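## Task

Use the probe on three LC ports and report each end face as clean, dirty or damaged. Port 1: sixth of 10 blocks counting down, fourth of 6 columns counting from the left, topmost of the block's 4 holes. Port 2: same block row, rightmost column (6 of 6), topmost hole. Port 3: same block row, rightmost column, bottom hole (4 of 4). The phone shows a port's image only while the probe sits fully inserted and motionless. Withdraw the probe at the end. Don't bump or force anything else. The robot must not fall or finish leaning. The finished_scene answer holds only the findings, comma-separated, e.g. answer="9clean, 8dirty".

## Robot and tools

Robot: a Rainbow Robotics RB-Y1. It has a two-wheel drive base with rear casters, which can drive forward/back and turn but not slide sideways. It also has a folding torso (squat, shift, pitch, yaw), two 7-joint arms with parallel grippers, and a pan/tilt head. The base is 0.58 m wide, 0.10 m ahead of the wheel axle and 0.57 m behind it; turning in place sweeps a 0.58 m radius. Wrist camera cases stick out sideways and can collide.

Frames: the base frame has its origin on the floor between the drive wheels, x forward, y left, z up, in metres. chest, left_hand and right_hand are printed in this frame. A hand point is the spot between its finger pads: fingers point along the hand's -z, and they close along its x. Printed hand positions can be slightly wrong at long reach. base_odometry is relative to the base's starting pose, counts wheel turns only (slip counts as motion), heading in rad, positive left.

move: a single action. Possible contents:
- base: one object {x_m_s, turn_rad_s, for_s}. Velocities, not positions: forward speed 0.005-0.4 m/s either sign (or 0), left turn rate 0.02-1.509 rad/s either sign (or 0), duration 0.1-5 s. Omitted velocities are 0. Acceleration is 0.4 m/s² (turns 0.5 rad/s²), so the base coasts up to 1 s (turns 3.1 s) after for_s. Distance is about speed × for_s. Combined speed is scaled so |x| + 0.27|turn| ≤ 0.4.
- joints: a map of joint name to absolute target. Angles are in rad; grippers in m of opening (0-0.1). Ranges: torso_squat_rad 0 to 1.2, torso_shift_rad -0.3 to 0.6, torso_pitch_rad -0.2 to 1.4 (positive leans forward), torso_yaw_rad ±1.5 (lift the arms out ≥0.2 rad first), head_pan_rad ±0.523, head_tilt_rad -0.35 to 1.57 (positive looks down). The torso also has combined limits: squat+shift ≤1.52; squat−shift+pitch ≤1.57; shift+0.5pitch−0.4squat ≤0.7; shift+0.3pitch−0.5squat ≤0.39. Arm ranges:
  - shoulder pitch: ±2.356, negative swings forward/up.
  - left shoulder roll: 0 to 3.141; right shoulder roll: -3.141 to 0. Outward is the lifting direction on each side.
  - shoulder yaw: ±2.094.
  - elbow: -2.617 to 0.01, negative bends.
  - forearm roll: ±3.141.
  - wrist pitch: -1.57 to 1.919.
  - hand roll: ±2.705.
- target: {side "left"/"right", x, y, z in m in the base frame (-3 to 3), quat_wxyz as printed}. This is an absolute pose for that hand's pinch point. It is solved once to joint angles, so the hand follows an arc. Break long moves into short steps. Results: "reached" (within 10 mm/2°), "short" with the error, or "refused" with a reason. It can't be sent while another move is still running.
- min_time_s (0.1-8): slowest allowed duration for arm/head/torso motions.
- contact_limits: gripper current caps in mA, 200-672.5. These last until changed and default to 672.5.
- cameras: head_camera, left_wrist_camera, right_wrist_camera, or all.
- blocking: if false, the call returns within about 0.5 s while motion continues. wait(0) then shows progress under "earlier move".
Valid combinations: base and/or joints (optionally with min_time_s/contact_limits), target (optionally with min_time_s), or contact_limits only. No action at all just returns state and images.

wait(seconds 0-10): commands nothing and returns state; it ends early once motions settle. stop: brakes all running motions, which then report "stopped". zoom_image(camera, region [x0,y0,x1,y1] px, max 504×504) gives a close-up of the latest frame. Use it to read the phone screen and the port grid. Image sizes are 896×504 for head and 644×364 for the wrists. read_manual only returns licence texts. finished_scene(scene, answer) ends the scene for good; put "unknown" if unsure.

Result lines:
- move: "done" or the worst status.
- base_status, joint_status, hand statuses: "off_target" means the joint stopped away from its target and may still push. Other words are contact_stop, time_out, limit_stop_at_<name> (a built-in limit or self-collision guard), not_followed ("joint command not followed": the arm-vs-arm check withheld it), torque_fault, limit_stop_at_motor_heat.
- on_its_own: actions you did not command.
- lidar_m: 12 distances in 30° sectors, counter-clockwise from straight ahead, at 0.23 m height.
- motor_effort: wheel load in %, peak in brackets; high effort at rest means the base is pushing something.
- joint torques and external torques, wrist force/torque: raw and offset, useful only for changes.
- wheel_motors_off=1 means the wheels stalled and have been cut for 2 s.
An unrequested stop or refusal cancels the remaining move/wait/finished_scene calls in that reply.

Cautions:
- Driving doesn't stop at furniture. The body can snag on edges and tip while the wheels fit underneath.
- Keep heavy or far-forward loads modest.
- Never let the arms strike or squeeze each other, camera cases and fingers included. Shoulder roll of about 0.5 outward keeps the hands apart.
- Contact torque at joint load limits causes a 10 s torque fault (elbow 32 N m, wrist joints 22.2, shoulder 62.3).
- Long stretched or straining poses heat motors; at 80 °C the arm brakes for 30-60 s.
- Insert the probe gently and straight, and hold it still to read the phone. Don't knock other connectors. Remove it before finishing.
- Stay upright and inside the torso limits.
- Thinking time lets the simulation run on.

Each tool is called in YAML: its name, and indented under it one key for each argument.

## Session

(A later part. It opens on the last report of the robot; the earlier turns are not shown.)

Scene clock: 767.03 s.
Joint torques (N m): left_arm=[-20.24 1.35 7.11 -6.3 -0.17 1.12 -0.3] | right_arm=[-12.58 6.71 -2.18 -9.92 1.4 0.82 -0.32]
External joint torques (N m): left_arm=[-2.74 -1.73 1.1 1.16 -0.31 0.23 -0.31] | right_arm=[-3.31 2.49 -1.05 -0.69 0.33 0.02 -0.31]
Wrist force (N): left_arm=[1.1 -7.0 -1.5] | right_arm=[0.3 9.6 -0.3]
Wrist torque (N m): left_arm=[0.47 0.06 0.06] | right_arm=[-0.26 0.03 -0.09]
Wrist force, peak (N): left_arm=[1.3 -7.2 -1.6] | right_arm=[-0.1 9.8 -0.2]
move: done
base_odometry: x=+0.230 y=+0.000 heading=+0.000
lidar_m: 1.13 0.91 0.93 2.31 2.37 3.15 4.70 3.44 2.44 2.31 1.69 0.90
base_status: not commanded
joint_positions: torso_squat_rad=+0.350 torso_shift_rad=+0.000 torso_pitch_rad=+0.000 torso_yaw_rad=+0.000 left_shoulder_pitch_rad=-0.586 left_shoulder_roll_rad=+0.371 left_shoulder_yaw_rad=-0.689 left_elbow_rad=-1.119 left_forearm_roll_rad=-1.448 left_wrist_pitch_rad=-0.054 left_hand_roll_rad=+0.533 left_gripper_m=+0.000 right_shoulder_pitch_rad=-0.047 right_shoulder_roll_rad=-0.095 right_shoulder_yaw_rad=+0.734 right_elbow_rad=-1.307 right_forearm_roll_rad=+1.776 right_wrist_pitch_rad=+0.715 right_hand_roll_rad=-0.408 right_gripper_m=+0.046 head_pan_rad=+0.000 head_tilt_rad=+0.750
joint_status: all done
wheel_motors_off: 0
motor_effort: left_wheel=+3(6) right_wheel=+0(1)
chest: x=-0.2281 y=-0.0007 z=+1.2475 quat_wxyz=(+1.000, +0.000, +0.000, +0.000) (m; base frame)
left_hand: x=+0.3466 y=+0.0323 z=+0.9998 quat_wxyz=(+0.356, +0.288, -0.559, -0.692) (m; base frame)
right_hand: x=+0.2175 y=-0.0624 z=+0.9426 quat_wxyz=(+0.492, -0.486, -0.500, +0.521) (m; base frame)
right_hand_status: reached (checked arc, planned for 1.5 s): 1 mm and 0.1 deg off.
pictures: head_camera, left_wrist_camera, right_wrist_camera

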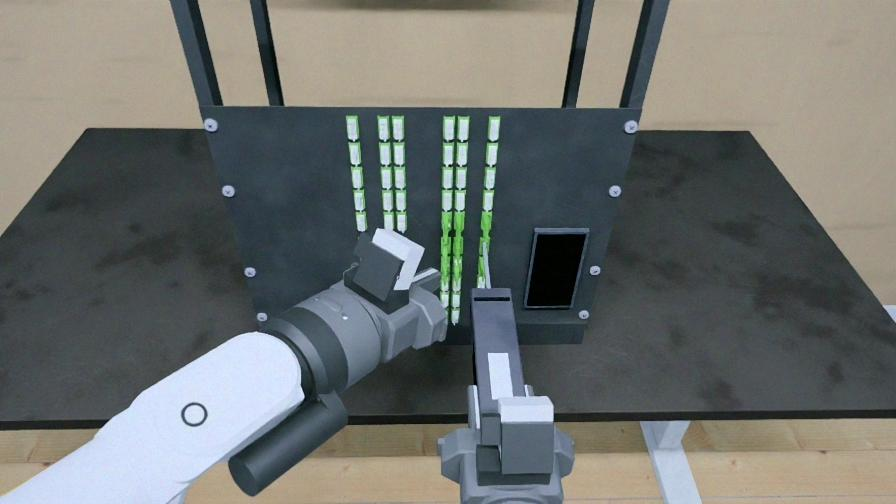

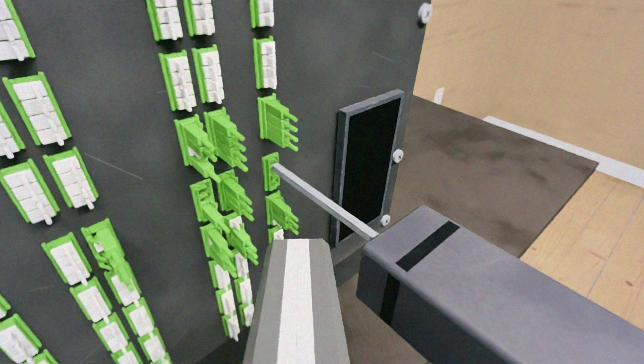

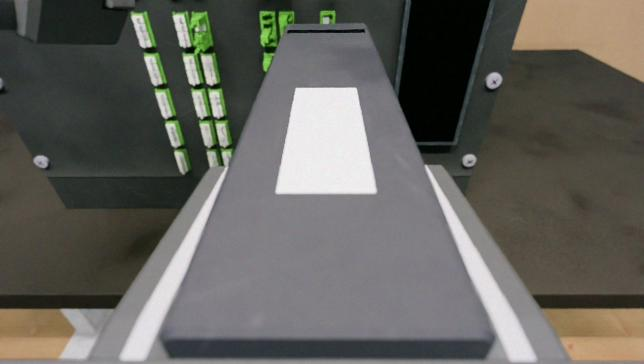

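move:
  target: {"side": "right", "x": 0.219, "y": -0.0624, "z": 0.9433, "quat_wxyz": [0.49147, -0.48622, -0.50081, 0.5208]}
  min_time_s: 1
  cameras: ["left_wrist_camera", "right_wrist_camera"]

zoom_image:
  camera: "left_wrist_camera"
  region: [255, 145, 303, 193]

zoom_image:
  camera: "right_wrist_camera"
  region: [312, 0, 342, 30]

Scene clock: 799.97 s.
Joint torques (N m): left_arm=[-19.82 1.33 7.11 -6.39 -0.22 0.93 -0.21] | right_arm=[-12.05 6.73 -1.86 -9.79 1.49 0.81 0.32]
External joint torques (N m): left_arm=[-2.31 -1.75 1.09 1.07 -0.36 0.03 -0.22] | right_arm=[-2.71 2.52 -0.71 -0.56 0.42 0 0.32]
Wrist force (N): left_arm=[1.0 -6.9 -1.4] | right_arm=[0.2 9.1 -0.2]
Wrist torque (N m): left_arm=[0.45 0.06 0.06] | right_arm=[-0.21 0.02 -0.10]
Wrist force, peak (N): left_arm=[1.1 -7.1 -1.7] | right_arm=[0.1 9.8 -0.2]
move: done
base_odometry: x=+0.230 y=+0.000 heading=+0.000
lidar_m: 1.13 0.91 0.94 2.31 2.38 3.16 4.71 3.44 2.43 2.31 1.69 0.91
base_status: not commanded
joint_positions: torso_squat_rad=+0.350 torso_shift_rad=+0.000 torso_pitch_rad=+0.000 torso_yaw_rad=+0.000 left_shoulder_pitch_rad=-0.586 left_shoulder_roll_rad=+0.371 left_shoulder_yaw_rad=-0.689 left_elbow_rad=-1.119 left_forearm_roll_rad=-1.448 left_wrist_pitch_rad=-0.054 left_hand_roll_rad=+0.533 left_gripper_m=+0.000 right_shoulder_pitch_rad=-0.051 right_shoulder_roll_rad=-0.094 right_shoulder_yaw_rad=+0.732 right_elbow_rad=-1.305 right_forearm_roll_rad=+1.774 right_wrist_pitch_rad=+0.714 right_hand_roll_rad=-0.408 right_gripper_m=+0.046 head_pan_rad=+0.000 head_tilt_rad=+0.750
joint_status: all done
wheel_motors_off: 0
motor_effort: left_wheel=+4(5) right_wheel=+0(1)
chest: x=-0.2281 y=-0.0007 z=+1.2475 quat_wxyz=(+1.000, +0.000, +0.000, +0.000) (m; base frame)
left_hand: x=+0.3466 y=+0.0323 z=+0.9998 quat_wxyz=(+0.356, +0.288, -0.559, -0.692) (m; base frame)
right_hand: x=+0.2187 y=-0.0626 z=+0.9429 quat_wxyz=(+0.492, -0.486, -0.501, +0.521) (m; base frame)
right_hand_status: reached (checked arc, planned for 1.0 s): 0 mm and 0.0 deg off.
pictures: left_wrist_camera, right_wrist_camera

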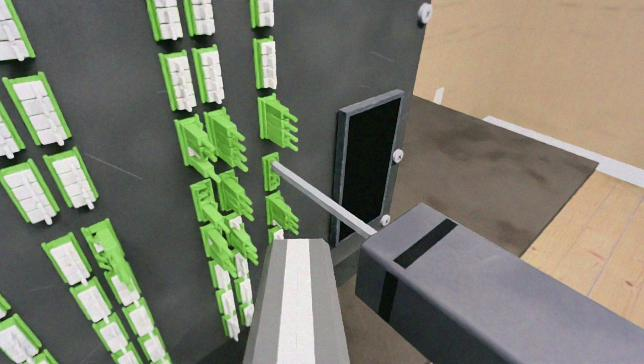

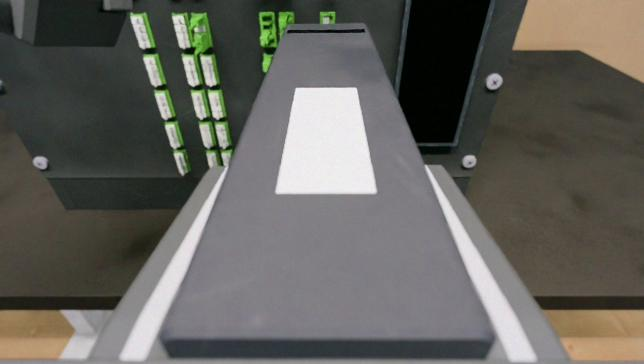

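Scaled by 10.500 from the camera's 644x364 image, which has a finer 828x468 frame.

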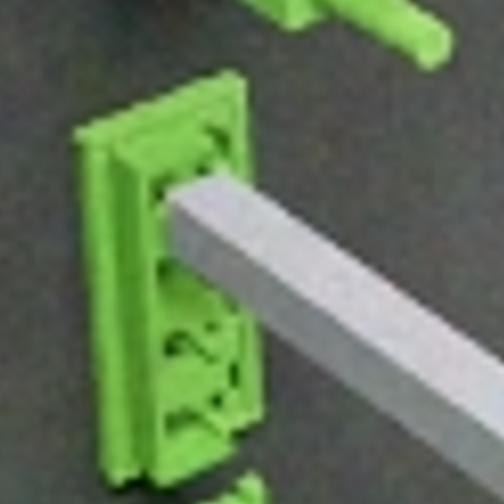

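Scaled by 16.800 from the camera's 644x364 image, which has a finer 828x468 frame.

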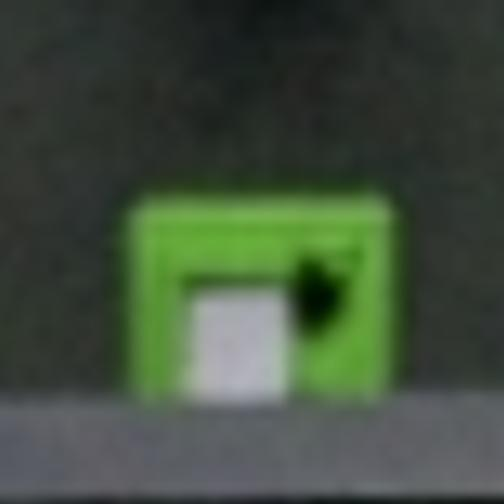

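move:
  target: {"side": "right", "x": 0.2195, "y": -0.0624, "z": 0.9438, "quat_wxyz": [0.49147, -0.48622, -0.50081, 0.5208]}
  min_time_s: 1
  cameras: ["left_wrist_camera", "right_wrist_camera"]

zoom_image:
  camera: "left_wrist_camera"
  region: [258, 150, 288, 194]

zoom_image:
  camera: "right_wrist_camera"
  region: [312, 0, 342, 30]

Scene clock: 823.97 s.
Joint torques (N m): left_arm=[-19.74 1.06 7.13 -6.47 -0.15 1.04 -0.34] | right_arm=[-12.58 6.73 -1.86 -11.91 1.43 0.86 0.33]
External joint torques (N m): left_arm=[-2.23 -2.02 1.11 0.99 -0.29 0.14 -0.35] | right_arm=[-3.22 2.53 -0.71 -2.67 0.36 0.06 0.33]
Wrist force (N): left_arm=[1.1 -6.9 -1.6] | right_arm=[0.0 9.3 -0.2]
Wrist torque (N m): left_arm=[0.44 0.07 0.06] | right_arm=[-0.23 0.00 -0.09]
Wrist force, peak (N): left_arm=[1.2 -7.2 -1.8] | right_arm=[0.1 9.8 0.0]
move: done
base_odometry: x=+0.230 y=+0.000 heading=+0.000
lidar_m: 1.13 0.91 0.94 2.31 2.38 3.15 4.71 3.44 2.42 2.31 1.69 0.91
base_status: not commanded
joint_positions: torso_squat_rad=+0.350 torso_shift_rad=+0.000 torso_pitch_rad=+0.000 torso_yaw_rad=+0.000 left_shoulder_pitch_rad=-0.586 left_shoulder_roll_rad=+0.371 left_shoulder_yaw_rad=-0.689 left_elbow_rad=-1.119 left_forearm_roll_rad=-1.448 left_wrist_pitch_rad=-0.054 left_hand_roll_rad=+0.533 left_gripper_m=+0.000 right_shoulder_pitch_rad=-0.051 right_shoulder_roll_rad=-0.094 right_shoulder_yaw_rad=+0.730 right_elbow_rad=-1.305 right_forearm_roll_rad=+1.773 right_wrist_pitch_rad=+0.712 right_hand_roll_rad=-0.405 right_gripper_m=+0.046 head_pan_rad=+0.000 head_tilt_rad=+0.750
joint_status: all done
wheel_motors_off: 0
motor_effort: left_wheel=+4(6) right_wheel=+0(1)
chest: x=-0.2281 y=-0.0007 z=+1.2475 quat_wxyz=(+1.000, +0.000, +0.000, +0.000) (m; base frame)
left_hand: x=+0.3466 y=+0.0323 z=+0.9998 quat_wxyz=(+0.356, +0.288, -0.559, -0.692) (m; base frame)
right_hand: x=+0.2192 y=-0.0626 z=+0.9432 quat_wxyz=(+0.492, -0.486, -0.500, +0.521) (m; base frame)
right_hand_status: reached (checked arc, planned for 1.0 s): 1 mm and 0.1 deg off.
pictures: left_wrist_camera, right_wrist_camera

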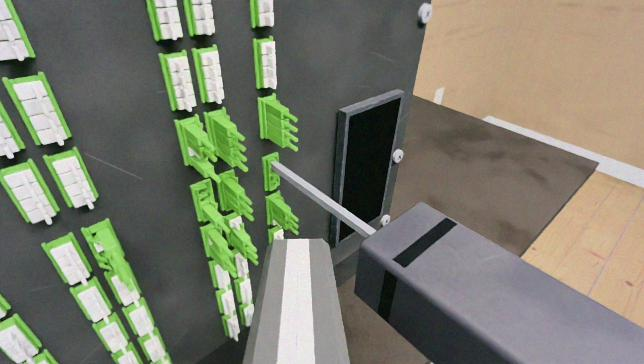

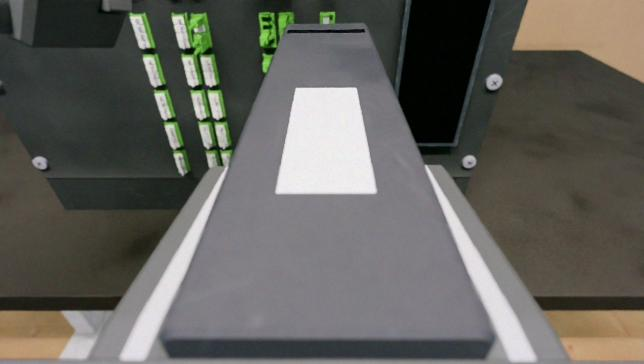

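Scaled by 11.455 from the camera's 644x364 image, which has a finer 828x468 frame.

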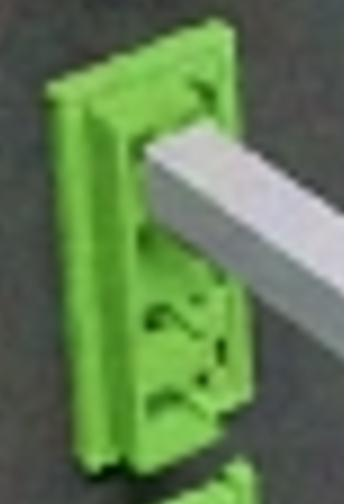

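Scaled by 16.800 from the camera's 644x364 image, which has a finer 828x468 frame.

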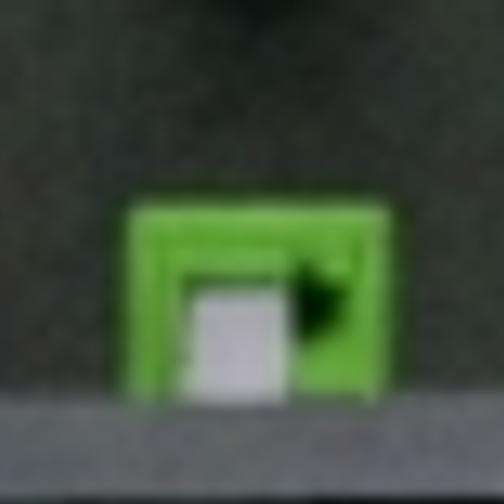

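move:
  target: {"side": "right", "x": 0.2205, "y": -0.0621, "z": 0.9441, "quat_wxyz": [0.49147, -0.48622, -0.50081, 0.5208]}
  min_time_s: 1
  cameras: ["left_wrist_camera", "right_wrist_camera"]

zoom_image:
  camera: "left_wrist_camera"
  region: [258, 150, 288, 194]

zoom_image:
  camera: "right_wrist_camera"
  region: [312, 0, 342, 30]

Scene clock: 839.20 s.
Joint torques (N m): left_arm=[-20.05 1.42 7.22 -6.49 -0.15 1.07 -0.2] | right_arm=[-12.53 6.63 -1.88 -9.75 1.48 0.9 0.41]
External joint torques (N m): left_arm=[-2.54 -1.66 1.21 0.97 -0.29 0.17 -0.21] | right_arm=[-3.11 2.41 -0.73 -0.51 0.41 0.11 0.42]
Wrist force (N): left_arm=[1.2 -7.0 -1.7] | right_arm=[0.1 9.4 -0.2]
Wrist torque (N m): left_arm=[0.45 0.08 0.06] | right_arm=[-0.24 0.01 -0.09]
Wrist force, peak (N): left_arm=[1.2 -7.1 -1.7] | right_arm=[-0.1 10.2 -0.3]
move: done
base_odometry: x=+0.230 y=+0.000 heading=+0.000
lidar_m: 1.13 0.92 0.94 2.31 2.37 3.15 4.70 3.44 2.42 2.32 1.69 0.90
base_status: not commanded
joint_positions: torso_squat_rad=+0.350 torso_shift_rad=+0.000 torso_pitch_rad=+0.000 torso_yaw_rad=+0.000 left_shoulder_pitch_rad=-0.586 left_shoulder_roll_rad=+0.371 left_shoulder_yaw_rad=-0.689 left_elbow_rad=-1.119 left_forearm_roll_rad=-1.448 left_wrist_pitch_rad=-0.054 left_hand_roll_rad=+0.533 left_gripper_m=+0.000 right_shoulder_pitch_rad=-0.054 right_shoulder_roll_rad=-0.092 right_shoulder_yaw_rad=+0.729 right_elbow_rad=-1.304 right_forearm_roll_rad=+1.772 right_wrist_pitch_rad=+0.711 right_hand_roll_rad=-0.404 right_gripper_m=+0.046 head_pan_rad=+0.000 head_tilt_rad=+0.750
joint_status: all done
wheel_motors_off: 0
motor_effort: left_wheel=+6(6) right_wheel=+0(1)
chest: x=-0.2281 y=-0.0007 z=+1.2475 quat_wxyz=(+1.000, +0.000, +0.000, +0.000) (m; base frame)
left_hand: x=+0.3466 y=+0.0323 z=+0.9998 quat_wxyz=(+0.356, +0.288, -0.559, -0.692) (m; base frame)
right_hand: x=+0.2202 y=-0.0623 z=+0.9437 quat_wxyz=(+0.492, -0.486, -0.501, +0.521) (m; base frame)
right_hand_status: reached (checked arc, planned for 1.0 s): 0 mm and 0.0 deg off.
pictures: left_wrist_camera, right_wrist_camera

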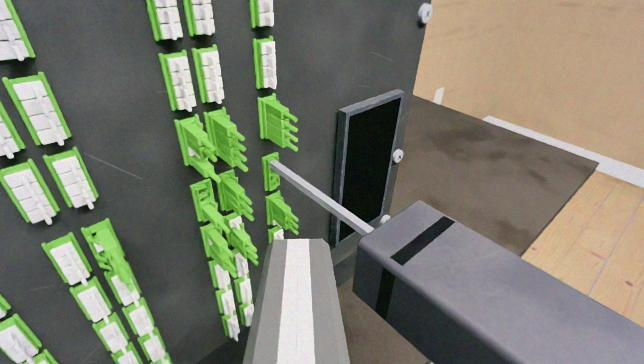

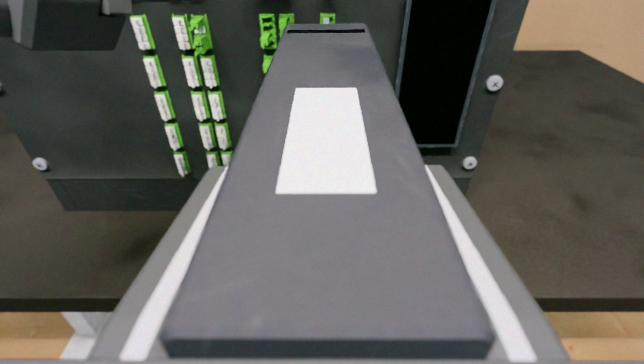

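Scaled by 11.455 from the camera's 644x364 image, which has a finer 828x468 frame.

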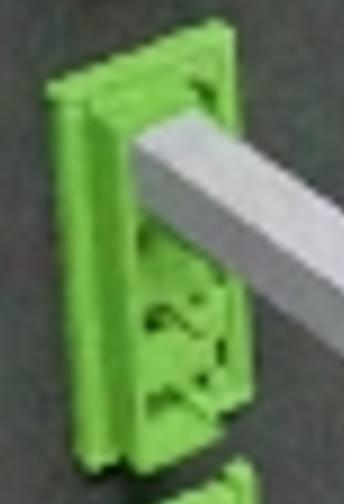

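Scaled by 16.800 from the camera's 644x364 image, which has a finer 828x468 frame.

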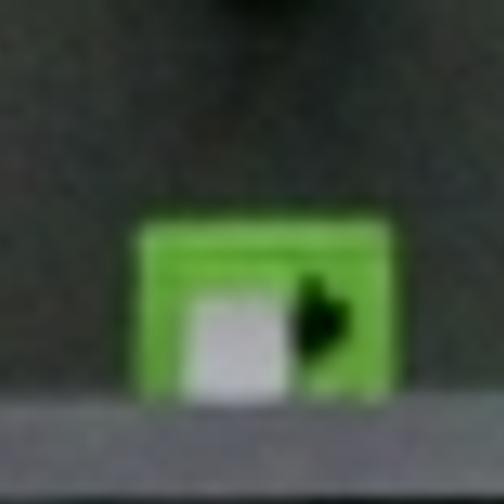

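move:
  target: {"side": "right", "x": 0.2205, "y": -0.0622, "z": 0.9437, "quat_wxyz": [0.49147, -0.48622, -0.50081, 0.5208]}
  min_time_s: 1
  cameras: ["left_wrist_camera", "right_wrist_camera"]

zoom_image:
  camera: "left_wrist_camera"
  region: [258, 150, 288, 194]

zoom_image:
  camera: "right_wrist_camera"
  region: [312, 0, 342, 30]

Scene clock: 857.43 s.
Joint torques (N m): left_arm=[-19.96 0.91 7.01 -6.25 -0.19 0.95 -0.31] | right_arm=[-10.07 4.63 -0.55 -9.81 1.44 0.82 0.03]
External joint torques (N m): left_arm=[-2.45 -2.17 1 1.21 -0.33 0.05 -0.33] | right_arm=[-0.65 0.41 0.6 -0.57 0.37 0.03 0.04]
Wrist force (N): left_arm=[1.1 -6.9 -1.6] | right_arm=[0.1 9.3 -0.2]
Wrist torque (N m): left_arm=[0.46 0.08 0.06] | right_arm=[-0.25 0.02 -0.10]
Wrist force, peak (N): left_arm=[1.1 -7.2 -1.6] | right_arm=[0.2 9.8 -0.2]
move: done
base_odometry: x=+0.230 y=+0.000 heading=+0.000
lidar_m: 1.13 0.91 0.94 2.31 2.38 3.16 4.71 3.45 2.43 2.31 1.69 0.90
base_status: not commanded
joint_positions: torso_squat_rad=+0.350 torso_shift_rad=+0.000 torso_pitch_rad=+0.000 torso_yaw_rad=+0.000 left_shoulder_pitch_rad=-0.586 left_shoulder_roll_rad=+0.371 left_shoulder_yaw_rad=-0.689 left_elbow_rad=-1.119 left_forearm_roll_rad=-1.448 left_wrist_pitch_rad=-0.054 left_hand_roll_rad=+0.533 left_gripper_m=+0.000 right_shoulder_pitch_rad=-0.054 right_shoulder_roll_rad=-0.092 right_shoulder_yaw_rad=+0.729 right_elbow_rad=-1.304 right_forearm_roll_rad=+1.771 right_wrist_pitch_rad=+0.711 right_hand_roll_rad=-0.404 right_gripper_m=+0.046 head_pan_rad=+0.000 head_tilt_rad=+0.750
joint_status: all done
wheel_motors_off: 0
motor_effort: left_wheel=+3(6) right_wheel=+0(0)
chest: x=-0.2281 y=-0.0007 z=+1.2475 quat_wxyz=(+1.000, +0.000, +0.000, +0.000) (m; base frame)
left_hand: x=+0.3466 y=+0.0323 z=+0.9998 quat_wxyz=(+0.356, +0.288, -0.559, -0.692) (m; base frame)
right_hand: x=+0.2202 y=-0.0623 z=+0.9437 quat_wxyz=(+0.492, -0.486, -0.501, +0.521) (m; base frame)
right_hand_status: reached (checked arc, planned for 1.0 s): 0 mm and 0.1 deg off.
pictures: left_wrist_camera, right_wrist_camera

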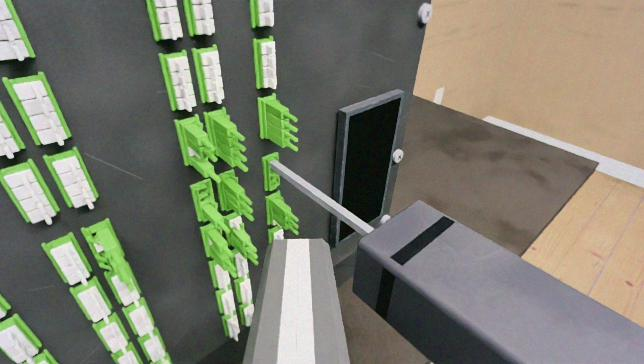

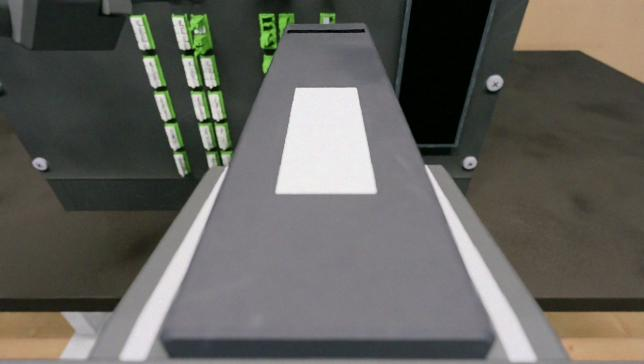

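Scaled by 11.455 from the camera's 644x364 image, which has a finer 828x468 frame.

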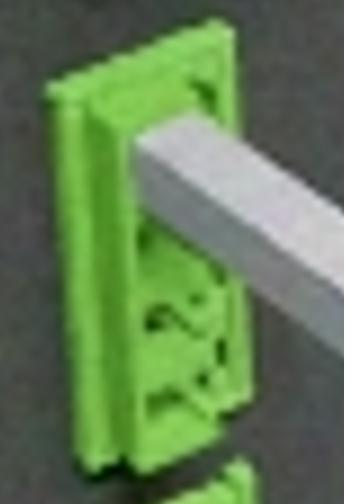

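Scaled by 16.800 from the camera's 644x364 image, which has a finer 828x468 frame.

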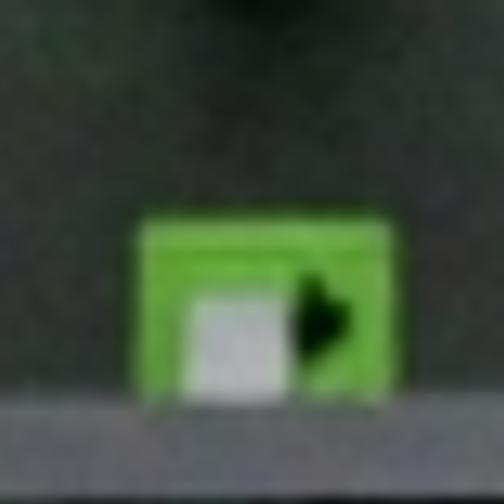

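move:
  target: {"side": "right", "x": 0.2205, "y": -0.0622, "z": 0.9430, "quat_wxyz": [0.49147, -0.48622, -0.50081, 0.5208]}
  min_time_s: 1
  cameras: ["left_wrist_camera", "right_wrist_camera"]

zoom_image:
  camera: "left_wrist_camera"
  region: [258, 150, 288, 194]

zoom_image:
  camera: "right_wrist_camera"
  region: [312, 0, 342, 30]

Scene clock: 865.43 s.
Joint torques (N m): left_arm=[-19.98 1.01 7.07 -6.36 -0.18 1.09 -0.34] | right_arm=[-9.81 4.75 -0.61 -9.75 1.49 0.79 -0.1]
External joint torques (N m): left_arm=[-2.48 -2.07 1.06 1.1 -0.32 0.19 -0.36] | right_arm=[-0.39 0.53 0.54 -0.51 0.42 0 -0.09]
Wrist force (N): left_arm=[1.2 -7.0 -1.6] | right_arm=[0.0 10.1 -0.3]
Wrist torque (N m): left_arm=[0.45 0.08 0.06] | right_arm=[-0.26 0.02 -0.10]
Wrist force, peak (N): left_arm=[1.2 -7.2 -1.7] | right_arm=[0.0 10.1 -0.4]
move: done
base_odometry: x=+0.230 y=+0.000 heading=+0.000
lidar_m: 1.13 0.91 0.94 2.31 2.37 3.16 4.71 3.44 2.43 2.31 1.68 0.91
base_status: not commanded
joint_positions: torso_squat_rad=+0.350 torso_shift_rad=+0.000 torso_pitch_rad=+0.000 torso_yaw_rad=+0.000 left_shoulder_pitch_rad=-0.586 left_shoulder_roll_rad=+0.371 left_shoulder_yaw_rad=-0.689 left_elbow_rad=-1.119 left_forearm_roll_rad=-1.448 left_wrist_pitch_rad=-0.054 left_hand_roll_rad=+0.533 left_gripper_m=+0.000 right_shoulder_pitch_rad=-0.054 right_shoulder_roll_rad=-0.092 right_shoulder_yaw_rad=+0.729 right_elbow_rad=-1.304 right_forearm_roll_rad=+1.771 right_wrist_pitch_rad=+0.711 right_hand_roll_rad=-0.404 right_gripper_m=+0.046 head_pan_rad=+0.000 head_tilt_rad=+0.750
joint_status: all done
wheel_motors_off: 0
motor_effort: left_wheel=+4(6) right_wheel=+0(1)
chest: x=-0.2281 y=-0.0007 z=+1.2475 quat_wxyz=(+1.000, +0.000, +0.000, +0.000) (m; base frame)
left_hand: x=+0.3466 y=+0.0323 z=+0.9998 quat_wxyz=(+0.356, +0.288, -0.559, -0.692) (m; base frame)
right_hand: x=+0.2202 y=-0.0623 z=+0.9437 quat_wxyz=(+0.492, -0.486, -0.501, +0.521) (m; base frame)
right_hand_status: reached (checked arc, planned for 1.0 s): 1 mm and 0.1 deg off.
pictures: left_wrist_camera, right_wrist_camera

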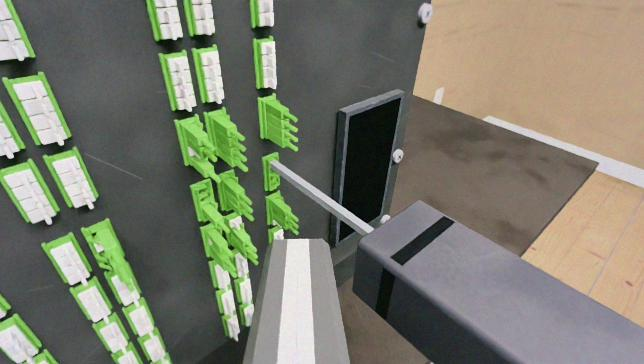

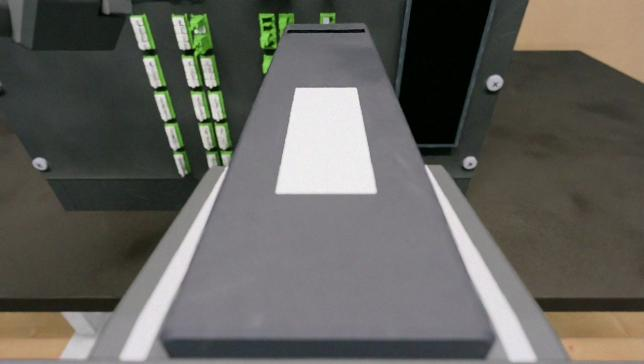

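Scaled by 11.455 from the camera's 644x364 image, which has a finer 828x468 frame.

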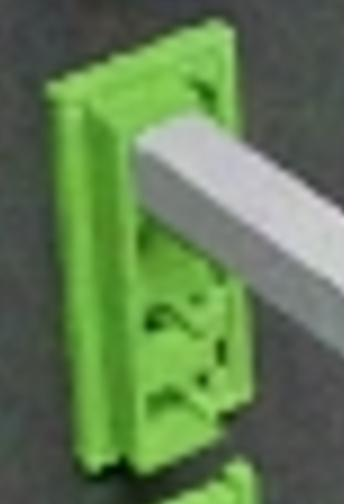

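Scaled by 16.800 from the camera's 644x364 image, which has a finer 828x468 frame.

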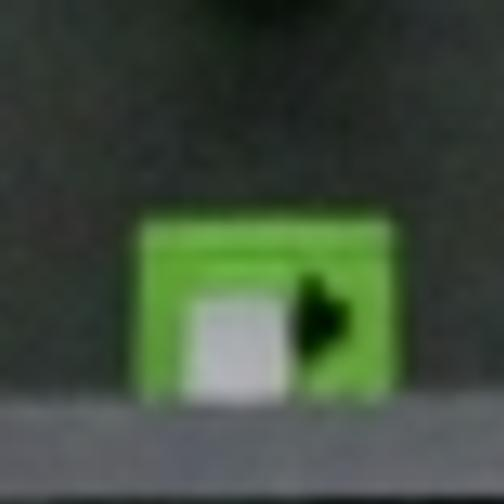

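move:
  target: {"side": "right", "x": 0.2165, "y": -0.0624, "z": 0.9425, "quat_wxyz": [0.49147, -0.48622, -0.50081, 0.5208]}
  min_time_s: 1
  cameras: []

move:
  target: {"side": "right", "x": 0.2205, "y": -0.0622, "z": 0.9436, "quat_wxyz": [0.49147, -0.48622, -0.50081, 0.5208]}
  min_time_s: 1.5
  cameras: ["left_wrist_camera", "right_wrist_camera"]

zoom_image:
  camera: "left_wrist_camera"
  region: [258, 150, 288, 194]

zoom_image:
  camera: "right_wrist_camera"
  region: [312, 0, 342, 30]

Scene clock: 884.13 s.
Joint torques (N m): left_arm=[-19.7 1.28 7.2 -6.36 -0.05 0.93 -0.24] | right_arm=[-9.68 3.51 0.46 -11.95 1.92 1.3 -0.29]
External joint torques (N m): left_arm=[-2.19 -1.8 1.19 1.1 -0.19 0.03 -0.26] | right_arm=[-0.45 -0.71 1.58 -2.73 0.84 0.49 -0.28]
Wrist force (N): left_arm=[1.2 -7.0 -1.5] | right_arm=[0.3 9.6 0.0]
Wrist torque (N m): left_arm=[0.47 0.09 0.05] | right_arm=[-0.28 0.04 -0.10]
Wrist force, peak (N): left_arm=[1.2 -7.2 -1.7] | right_arm=[-0.1 10.3 -0.4]
move: done
base_odometry: x=+0.230 y=+0.000 heading=+0.000
lidar_m: 1.13 0.91 0.94 2.31 2.37 3.15 4.70 3.44 2.42 2.31 1.69 0.90
base_status: not commanded
joint_positions: torso_squat_rad=+0.350 torso_shift_rad=+0.000 torso_pitch_rad=+0.000 torso_yaw_rad=+0.000 left_shoulder_pitch_rad=-0.586 left_shoulder_roll_rad=+0.371 left_shoulder_yaw_rad=-0.689 left_elbow_rad=-1.119 left_forearm_roll_rad=-1.448 left_wrist_pitch_rad=-0.054 left_hand_roll_rad=+0.533 left_gripper_m=+0.000 right_shoulder_pitch_rad=-0.045 right_shoulder_roll_rad=-0.095 right_shoulder_yaw_rad=+0.735 right_elbow_rad=-1.308 right_forearm_roll_rad=+1.778 right_wrist_pitch_rad=+0.717 right_hand_roll_rad=-0.409 right_gripper_m=+0.046 head_pan_rad=+0.000 head_tilt_rad=+0.750
joint_status: all done
wheel_motors_off: 0
motor_effort: left_wheel=+2(7) right_wheel=+0(1)
chest: x=-0.2281 y=-0.0007 z=+1.2475 quat_wxyz=(+1.000, +0.000, +0.000, +0.000) (m; base frame)
left_hand: x=+0.3466 y=+0.0323 z=+0.9998 quat_wxyz=(+0.356, +0.288, -0.559, -0.692) (m; base frame)
right_hand: x=+0.2166 y=-0.0624 z=+0.9423 quat_wxyz=(+0.492, -0.486, -0.501, +0.521) (m; base frame)
right_hand_status: reached (checked arc, planned for 1.0 s): 0 mm and 0.0 deg off.
pictures: none
No camera images: "cameras" was empty.

Scene clock: 885.97 s.
Joint torques (N m): left_arm=[-19.62 1.27 7.03 -6.38 -0.26 0.96 -0.25] | right_arm=[-11.82 6.72 -1.85 -9.46 1.19 0.75 0.31]
External joint torques (N m): left_arm=[-2.12 -1.81 1.02 1.08 -0.4 0.07 -0.27] | right_arm=[-2.39 2.51 -0.69 -0.23 0.11 -0.05 0.31]
Wrist force (N): left_arm=[1.1 -6.9 -1.6] | right_arm=[0.0 8.5 0.3]
Wrist torque (N m): left_arm=[0.45 0.06 0.05] | right_arm=[-0.41 0.02 -0.09]
Wrist force, peak (N): left_arm=[1.1 -7.1 -1.5] | right_arm=[0.2 9.9 -0.1]
move: done
base_odometry: x=+0.230 y=+0.000 heading=+0.000
lidar_m: 1.13 0.91 0.94 2.31 2.38 3.15 4.71 3.43 2.43 2.31 1.69 0.90
base_status: not commanded
joint_positions: torso_squat_rad=+0.350 torso_shift_rad=+0.000 torso_pitch_rad=+0.000 torso_yaw_rad=+0.000 left_shoulder_pitch_rad=-0.586 left_shoulder_roll_rad=+0.371 left_shoulder_yaw_rad=-0.689 left_elbow_rad=-1.119 left_forearm_roll_rad=-1.448 left_wrist_pitch_rad=-0.054 left_hand_roll_rad=+0.533 left_gripper_m=+0.000 right_shoulder_pitch_rad=-0.055 right_shoulder_roll_rad=-0.093 right_shoulder_yaw_rad=+0.730 right_elbow_rad=-1.301 right_forearm_roll_rad=+1.773 right_wrist_pitch_rad=+0.712 right_hand_roll_rad=-0.407 right_gripper_m=+0.046 head_pan_rad=+0.000 head_tilt_rad=+0.750
joint_status: all done
wheel_motors_off: 0
motor_effort: left_wheel=+2(6) right_wheel=+0(1)
chest: x=-0.2281 y=-0.0007 z=+1.2475 quat_wxyz=(+1.000, +0.000, +0.000, +0.000) (m; base frame)
left_hand: x=+0.3466 y=+0.0323 z=+0.9998 quat_wxyz=(+0.356, +0.288, -0.559, -0.692) (m; base frame)
right_hand: x=+0.2202 y=-0.0623 z=+0.9434 quat_wxyz=(+0.491, -0.486, -0.501, +0.521) (m; base frame)
right_hand_status: reached (checked arc, planned for 1.5 s): 0 mm and 0.0 deg off.
pictures: left_wrist_camera, right_wrist_camera

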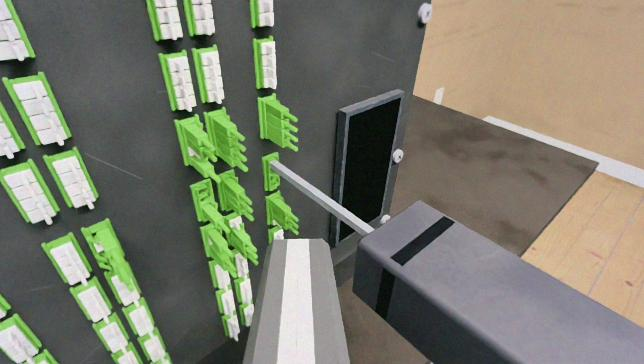

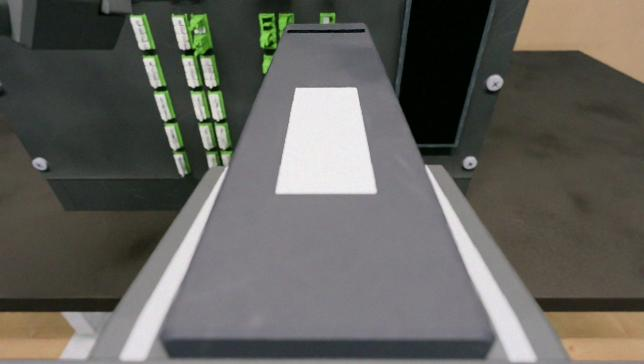

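Scaled by 11.455 from the camera's 644x364 image, which has a finer 828x468 frame.

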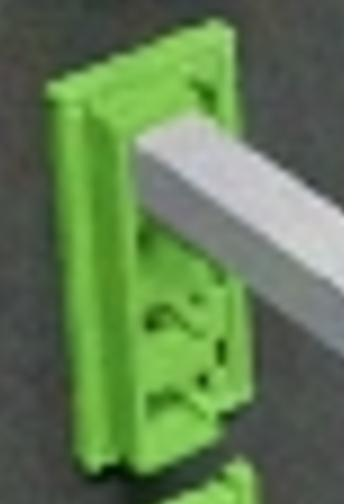

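Scaled by 16.800 from the camera's 644x364 image, which has a finer 828x468 frame.

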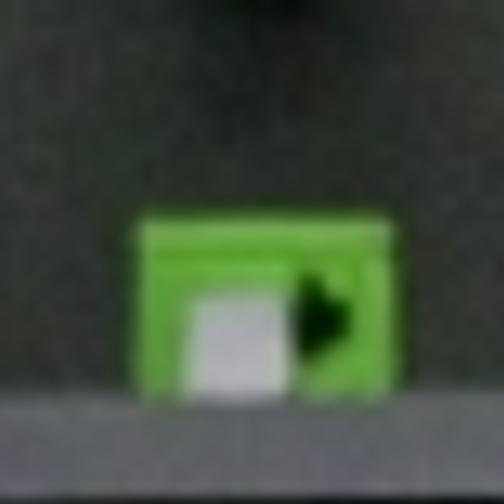

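move:
  target: {"side": "right", "x": 0.2213, "y": -0.0622, "z": 0.9436, "quat_wxyz": [0.49147, -0.48622, -0.50081, 0.5208]}
  min_time_s: 1
  cameras: ["left_wrist_camera", "right_wrist_camera"]

zoom_image:
  camera: "left_wrist_camera"
  region: [258, 150, 288, 194]

zoom_image:
  camera: "right_wrist_camera"
  region: [312, 0, 342, 30]

Scene clock: 899.43 s.
Joint torques (N m): left_arm=[-19.99 1.18 7.13 -6.18 -0.2 1.07 -0.17] | right_arm=[-12.31 6.69 -1.85 -9.24 1.29 0.78 -0.29]
External joint torques (N m): left_arm=[-2.48 -1.9 1.11 1.28 -0.34 0.17 -0.18] | right_arm=[-2.83 2.49 -0.68 -0.01 0.22 -0.03 -0.28]
Wrist force (N): left_arm=[1.3 -6.9 -1.6] | right_arm=[0.1 9.4 0.0]
Wrist torque (N m): left_arm=[0.45 0.10 0.05] | right_arm=[-0.46 0.02 -0.10]
Wrist force, peak (N): left_arm=[1.1 -7.1 -1.8] | right_arm=[-0.1 9.6 -0.1]
move: done
base_odometry: x=+0.230 y=+0.000 heading=+0.000
lidar_m: 1.13 0.91 0.94 2.31 2.37 3.15 4.70 3.44 2.43 2.31 1.69 0.90
base_status: not commanded
joint_positions: torso_squat_rad=+0.350 torso_shift_rad=+0.000 torso_pitch_rad=+0.000 torso_yaw_rad=+0.000 left_shoulder_pitch_rad=-0.586 left_shoulder_roll_rad=+0.371 left_shoulder_yaw_rad=-0.689 left_elbow_rad=-1.119 left_forearm_roll_rad=-1.448 left_wrist_pitch_rad=-0.054 left_hand_roll_rad=+0.533 left_gripper_m=+0.000 right_shoulder_pitch_rad=-0.058 right_shoulder_roll_rad=-0.092 right_shoulder_yaw_rad=+0.729 right_elbow_rad=-1.298 right_forearm_roll_rad=+1.772 right_wrist_pitch_rad=+0.712 right_hand_roll_rad=-0.408 right_gripper_m=+0.046 head_pan_rad=+0.000 head_tilt_rad=+0.750
joint_status: all done
wheel_motors_off: 0
motor_effort: left_wheel=+3(6) right_wheel=+0(1)
chest: x=-0.2281 y=-0.0007 z=+1.2475 quat_wxyz=(+1.000, +0.000, +0.000, +0.000) (m; base frame)
left_hand: x=+0.3466 y=+0.0323 z=+0.9998 quat_wxyz=(+0.356, +0.288, -0.559, -0.692) (m; base frame)
right_hand: x=+0.2211 y=-0.0623 z=+0.9433 quat_wxyz=(+0.491, -0.486, -0.501, +0.521) (m; base frame)
right_hand_status: reached (checked arc, planned for 1.0 s): 0 mm and 0.0 deg off.
pictures: left_wrist_camera, right_wrist_camera

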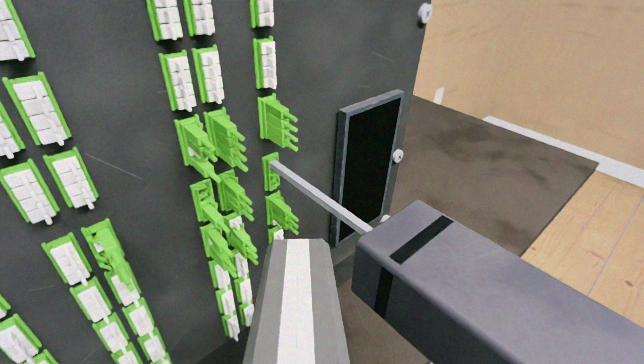

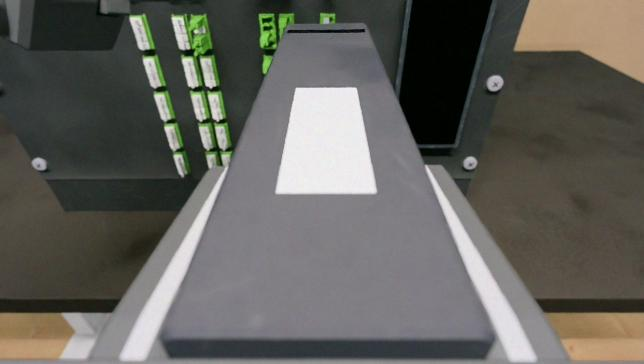

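Scaled by 11.455 from the camera's 644x364 image, which has a finer 828x468 frame.

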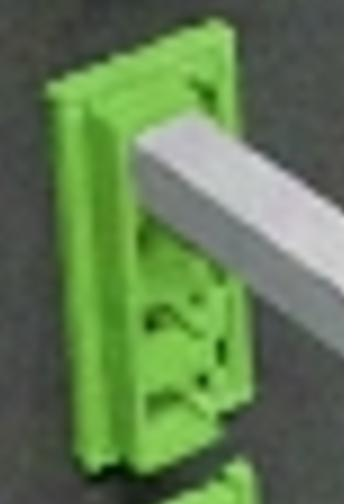

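Scaled by 16.800 from the camera's 644x364 image, which has a finer 828x468 frame.

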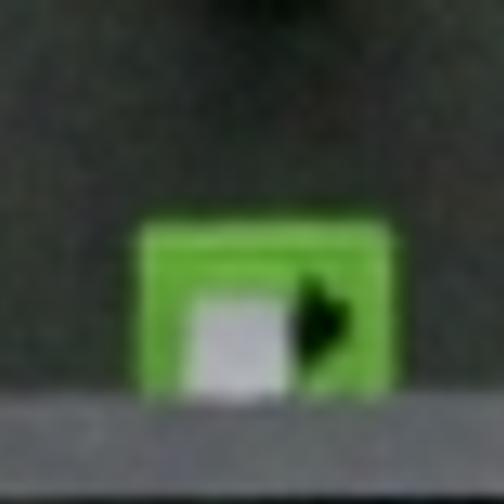

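move:
  target: {"side": "right", "x": 0.2235, "y": -0.0621, "z": 0.9435, "quat_wxyz": [0.49147, -0.48622, -0.50081, 0.5208]}
  min_time_s: 1
  cameras: ["left_wrist_camera", "right_wrist_camera"]

zoom_image:
  camera: "left_wrist_camera"
  region: [258, 150, 288, 194]

zoom_image:
  camera: "right_wrist_camera"
  region: [312, 0, 342, 30]

Scene clock: 908.57 s.
Joint torques (N m): left_arm=[-19.93 1.18 7.06 -6.46 -0.23 0.94 -0.24] | right_arm=[-12.23 6.62 -1.97 -9.26 1.24 0.58 -0.44]
External joint torques (N m): left_arm=[-2.43 -1.9 1.05 1 -0.37 0.04 -0.26] | right_arm=[-2.62 2.42 -0.78 -0.04 0.18 -0.22 -0.44]
Wrist force (N): left_arm=[1.1 -6.9 -1.6] | right_arm=[0.1 8.3 0.5]
Wrist torque (N m): left_arm=[0.45 0.08 0.05] | right_arm=[-0.52 0.00 -0.09]
Wrist force, peak (N): left_arm=[1.2 -7.1 -1.5] | right_arm=[-0.1 9.6 0.2]
move: done
base_odometry: x=+0.230 y=+0.000 heading=+0.000
lidar_m: 1.13 0.92 0.94 2.31 2.38 3.15 4.70 3.44 2.43 2.31 1.69 0.90
base_status: not commanded
joint_positions: torso_squat_rad=+0.350 torso_shift_rad=+0.000 torso_pitch_rad=+0.000 torso_yaw_rad=+0.000 left_shoulder_pitch_rad=-0.586 left_shoulder_roll_rad=+0.371 left_shoulder_yaw_rad=-0.689 left_elbow_rad=-1.119 left_forearm_roll_rad=-1.448 left_wrist_pitch_rad=-0.054 left_hand_roll_rad=+0.533 left_gripper_m=+0.000 right_shoulder_pitch_rad=-0.065 right_shoulder_roll_rad=-0.090 right_shoulder_yaw_rad=+0.726 right_elbow_rad=-1.290 right_forearm_roll_rad=+1.771 right_wrist_pitch_rad=+0.711 right_hand_roll_rad=-0.411 right_gripper_m=+0.046 head_pan_rad=+0.000 head_tilt_rad=+0.750
joint_status: all done
wheel_motors_off: 0
motor_effort: left_wheel=+3(6) right_wheel=+0(1)
chest: x=-0.2281 y=-0.0007 z=+1.2475 quat_wxyz=(+1.000, +0.000, +0.000, +0.000) (m; base frame)
left_hand: x=+0.3466 y=+0.0323 z=+0.9998 quat_wxyz=(+0.356, +0.288, -0.559, -0.692) (m; base frame)
right_hand: x=+0.2233 y=-0.0622 z=+0.9433 quat_wxyz=(+0.491, -0.486, -0.501, +0.521) (m; base frame)
right_hand_status: reached (checked arc, planned for 1.0 s): 0 mm and 0.0 deg off.
pictures: left_wrist_camera, right_wrist_camera

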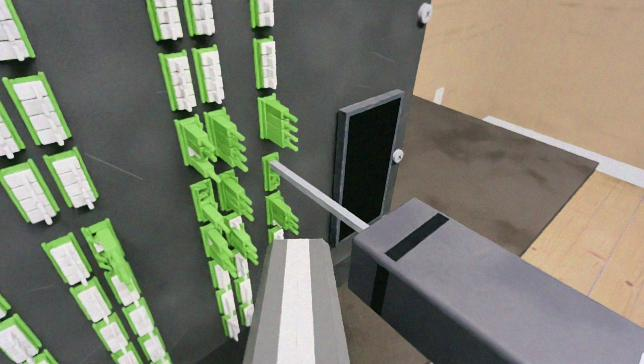

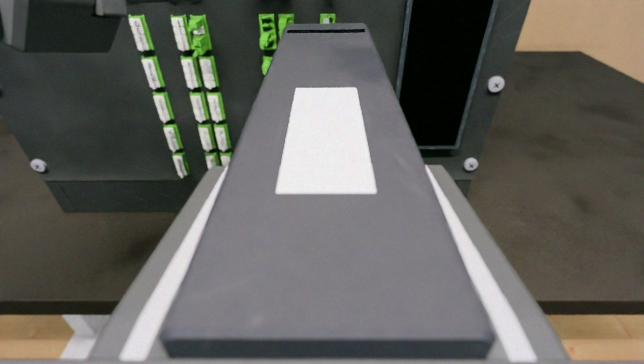

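Scaled by 11.455 from the camera's 644x364 image, which has a finer 828x468 frame.

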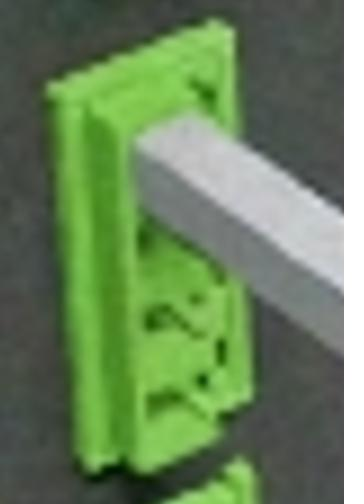

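Scaled by 16.800 from the camera's 644x364 image, which has a finer 828x468 frame.

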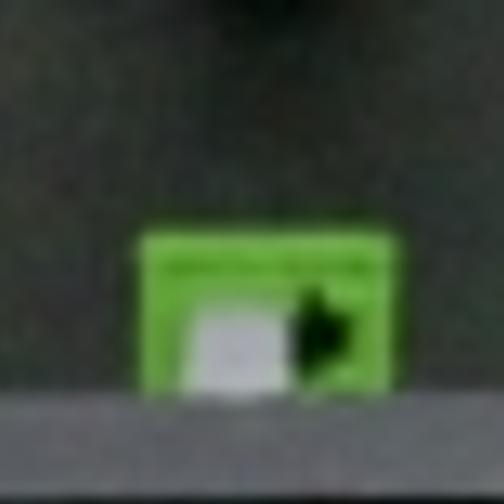

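move:
  target: {"side": "right", "x": 0.2265, "y": -0.062, "z": 0.9436, "quat_wxyz": [0.49147, -0.48622, -0.50081, 0.5208]}
  min_time_s: 1.2
  cameras: ["left_wrist_camera"]

Scene clock: 917.93 s.
Joint torques (N m): left_arm=[-19.64 1.23 7.17 -6.29 -0.25 0.99 -0.28] | right_arm=[-12.46 6.53 -2.15 -8.99 1.2 0.69 -0.29]
External joint torques (N m): left_arm=[-2.13 -1.85 1.15 1.17 -0.39 0.09 -0.29] | right_arm=[-2.67 2.35 -0.93 0.22 0.14 -0.13 -0.29]
Wrist force (N): left_arm=[1.0 -6.9 -1.4] | right_arm=[0.1 8.9 0.1]
Wrist torque (N m): left_arm=[0.44 0.05 0.06] | right_arm=[-0.48 0.05 -0.09]
Wrist force, peak (N): left_arm=[1.2 -7.1 -1.6] | right_arm=[0.2 9.3 0.3]
move: done
base_odometry: x=+0.230 y=+0.000 heading=+0.000
lidar_m: 1.12 0.91 0.94 2.31 2.37 3.16 4.70 3.45 2.43 2.31 1.69 0.91
base_status: not commanded
joint_positions: torso_squat_rad=+0.350 torso_shift_rad=+0.000 torso_pitch_rad=+0.000 torso_yaw_rad=+0.000 left_shoulder_pitch_rad=-0.586 left_shoulder_roll_rad=+0.371 left_shoulder_yaw_rad=-0.689 left_elbow_rad=-1.119 left_forearm_roll_rad=-1.448 left_wrist_pitch_rad=-0.054 left_hand_roll_rad=+0.533 left_gripper_m=+0.000 right_shoulder_pitch_rad=-0.075 right_shoulder_roll_rad=-0.088 right_shoulder_yaw_rad=+0.723 right_elbow_rad=-1.280 right_forearm_roll_rad=+1.770 right_wrist_pitch_rad=+0.709 right_hand_roll_rad=-0.414 right_gripper_m=+0.046 head_pan_rad=+0.000 head_tilt_rad=+0.750
joint_status: all done
wheel_motors_off: 0
motor_effort: left_wheel=+3(7) right_wheel=+1(1)
chest: x=-0.2281 y=-0.0007 z=+1.2475 quat_wxyz=(+1.000, +0.000, +0.000, +0.000) (m; base frame)
left_hand: x=+0.3466 y=+0.0323 z=+0.9998 quat_wxyz=(+0.356, +0.288, -0.559, -0.692) (m; base frame)
right_hand: x=+0.2262 y=-0.0621 z=+0.9434 quat_wxyz=(+0.491, -0.486, -0.501, +0.521) (m; base frame)
right_hand_status: reached (checked arc, planned for 1.2 s): 0 mm and 0.0 deg off.
pictures: left_wrist_camera

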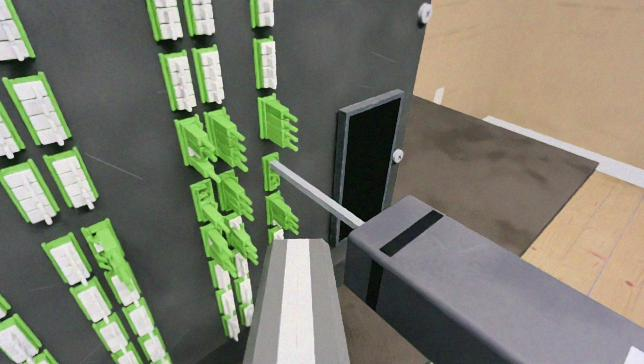

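move:
  target: {"side": "right", "x": 0.2295, "y": -0.0619, "z": 0.9437, "quat_wxyz": [0.49147, -0.48622, -0.50081, 0.5208]}
  min_time_s: 1.2
  cameras: ["head_camera", "left_wrist_camera"]

Scene clock: 928.90 s.
Joint torques (N m): left_arm=[-20.27 1.4 7.25 -6.49 -0.19 1 -0.2] | right_arm=[-13.02 6.82 -2.21 -9.24 1.14 0.59 -0.34]
External joint torques (N m): left_arm=[-2.76 -1.68 1.24 0.97 -0.33 0.1 -0.21] | right_arm=[-3.05 2.66 -0.95 -0.03 0.08 -0.22 -0.33]
Wrist force (N): left_arm=[1.1 -6.9 -1.4] | right_arm=[-0.2 7.7 2.4]
Wrist torque (N m): left_arm=[0.46 0.08 0.06] | right_arm=[-0.55 0.05 -0.11]
Wrist force, peak (N): left_arm=[1.1 -7.1 -1.9] | right_arm=[-0.2 9.0 2.4]
move: done
base_odometry: x=+0.230 y=+0.000 heading=+0.000
lidar_m: 1.13 0.91 0.94 2.31 2.37 3.15 4.71 3.43 2.43 2.31 1.69 0.91
base_status: not commanded
joint_positions: torso_squat_rad=+0.350 torso_shift_rad=+0.000 torso_pitch_rad=+0.000 torso_yaw_rad=+0.000 left_shoulder_pitch_rad=-0.586 left_shoulder_roll_rad=+0.371 left_shoulder_yaw_rad=-0.689 left_elbow_rad=-1.119 left_forearm_roll_rad=-1.448 left_wrist_pitch_rad=-0.054 left_hand_roll_rad=+0.533 left_gripper_m=+0.000 right_shoulder_pitch_rad=-0.085 right_shoulder_roll_rad=-0.085 right_shoulder_yaw_rad=+0.719 right_elbow_rad=-1.269 right_forearm_roll_rad=+1.768 right_wrist_pitch_rad=+0.707 right_hand_roll_rad=-0.417 right_gripper_m=+0.046 head_pan_rad=+0.000 head_tilt_rad=+0.750
joint_status: all done
wheel_motors_off: 0
motor_effort: left_wheel=+5(7) right_wheel=+0(1)
chest: x=-0.2281 y=-0.0007 z=+1.2475 quat_wxyz=(+1.000, +0.000, +0.000, +0.000) (m; base frame)
left_hand: x=+0.3466 y=+0.0323 z=+0.9998 quat_wxyz=(+0.356, +0.288, -0.559, -0.692) (m; base frame)
right_hand: x=+0.2292 y=-0.0620 z=+0.9434 quat_wxyz=(+0.491, -0.486, -0.501, +0.521) (m; base frame)
right_hand_status: reached (checked arc, planned for 1.2 s): 0 mm and 0.0 deg off.
pictures: head_camera, left_wrist_camera

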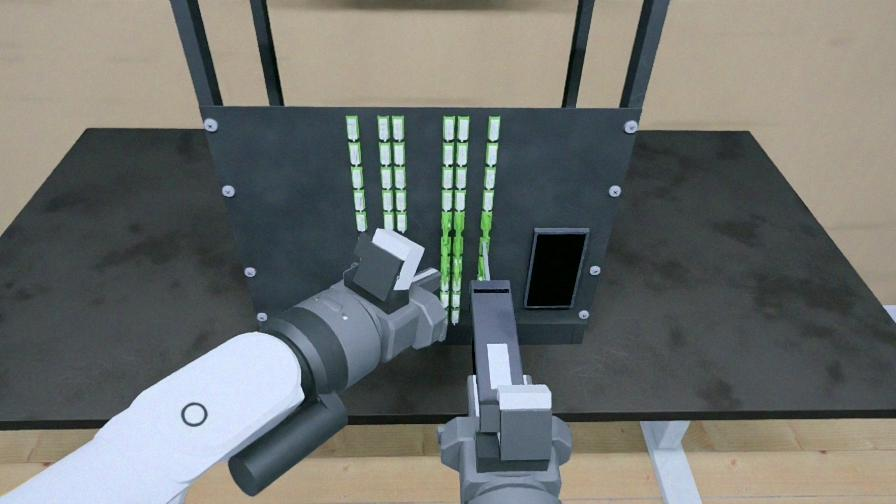

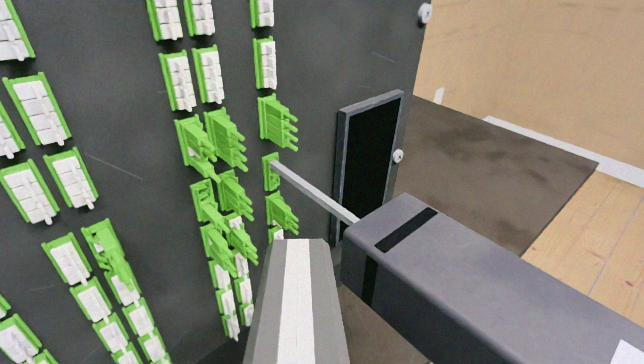

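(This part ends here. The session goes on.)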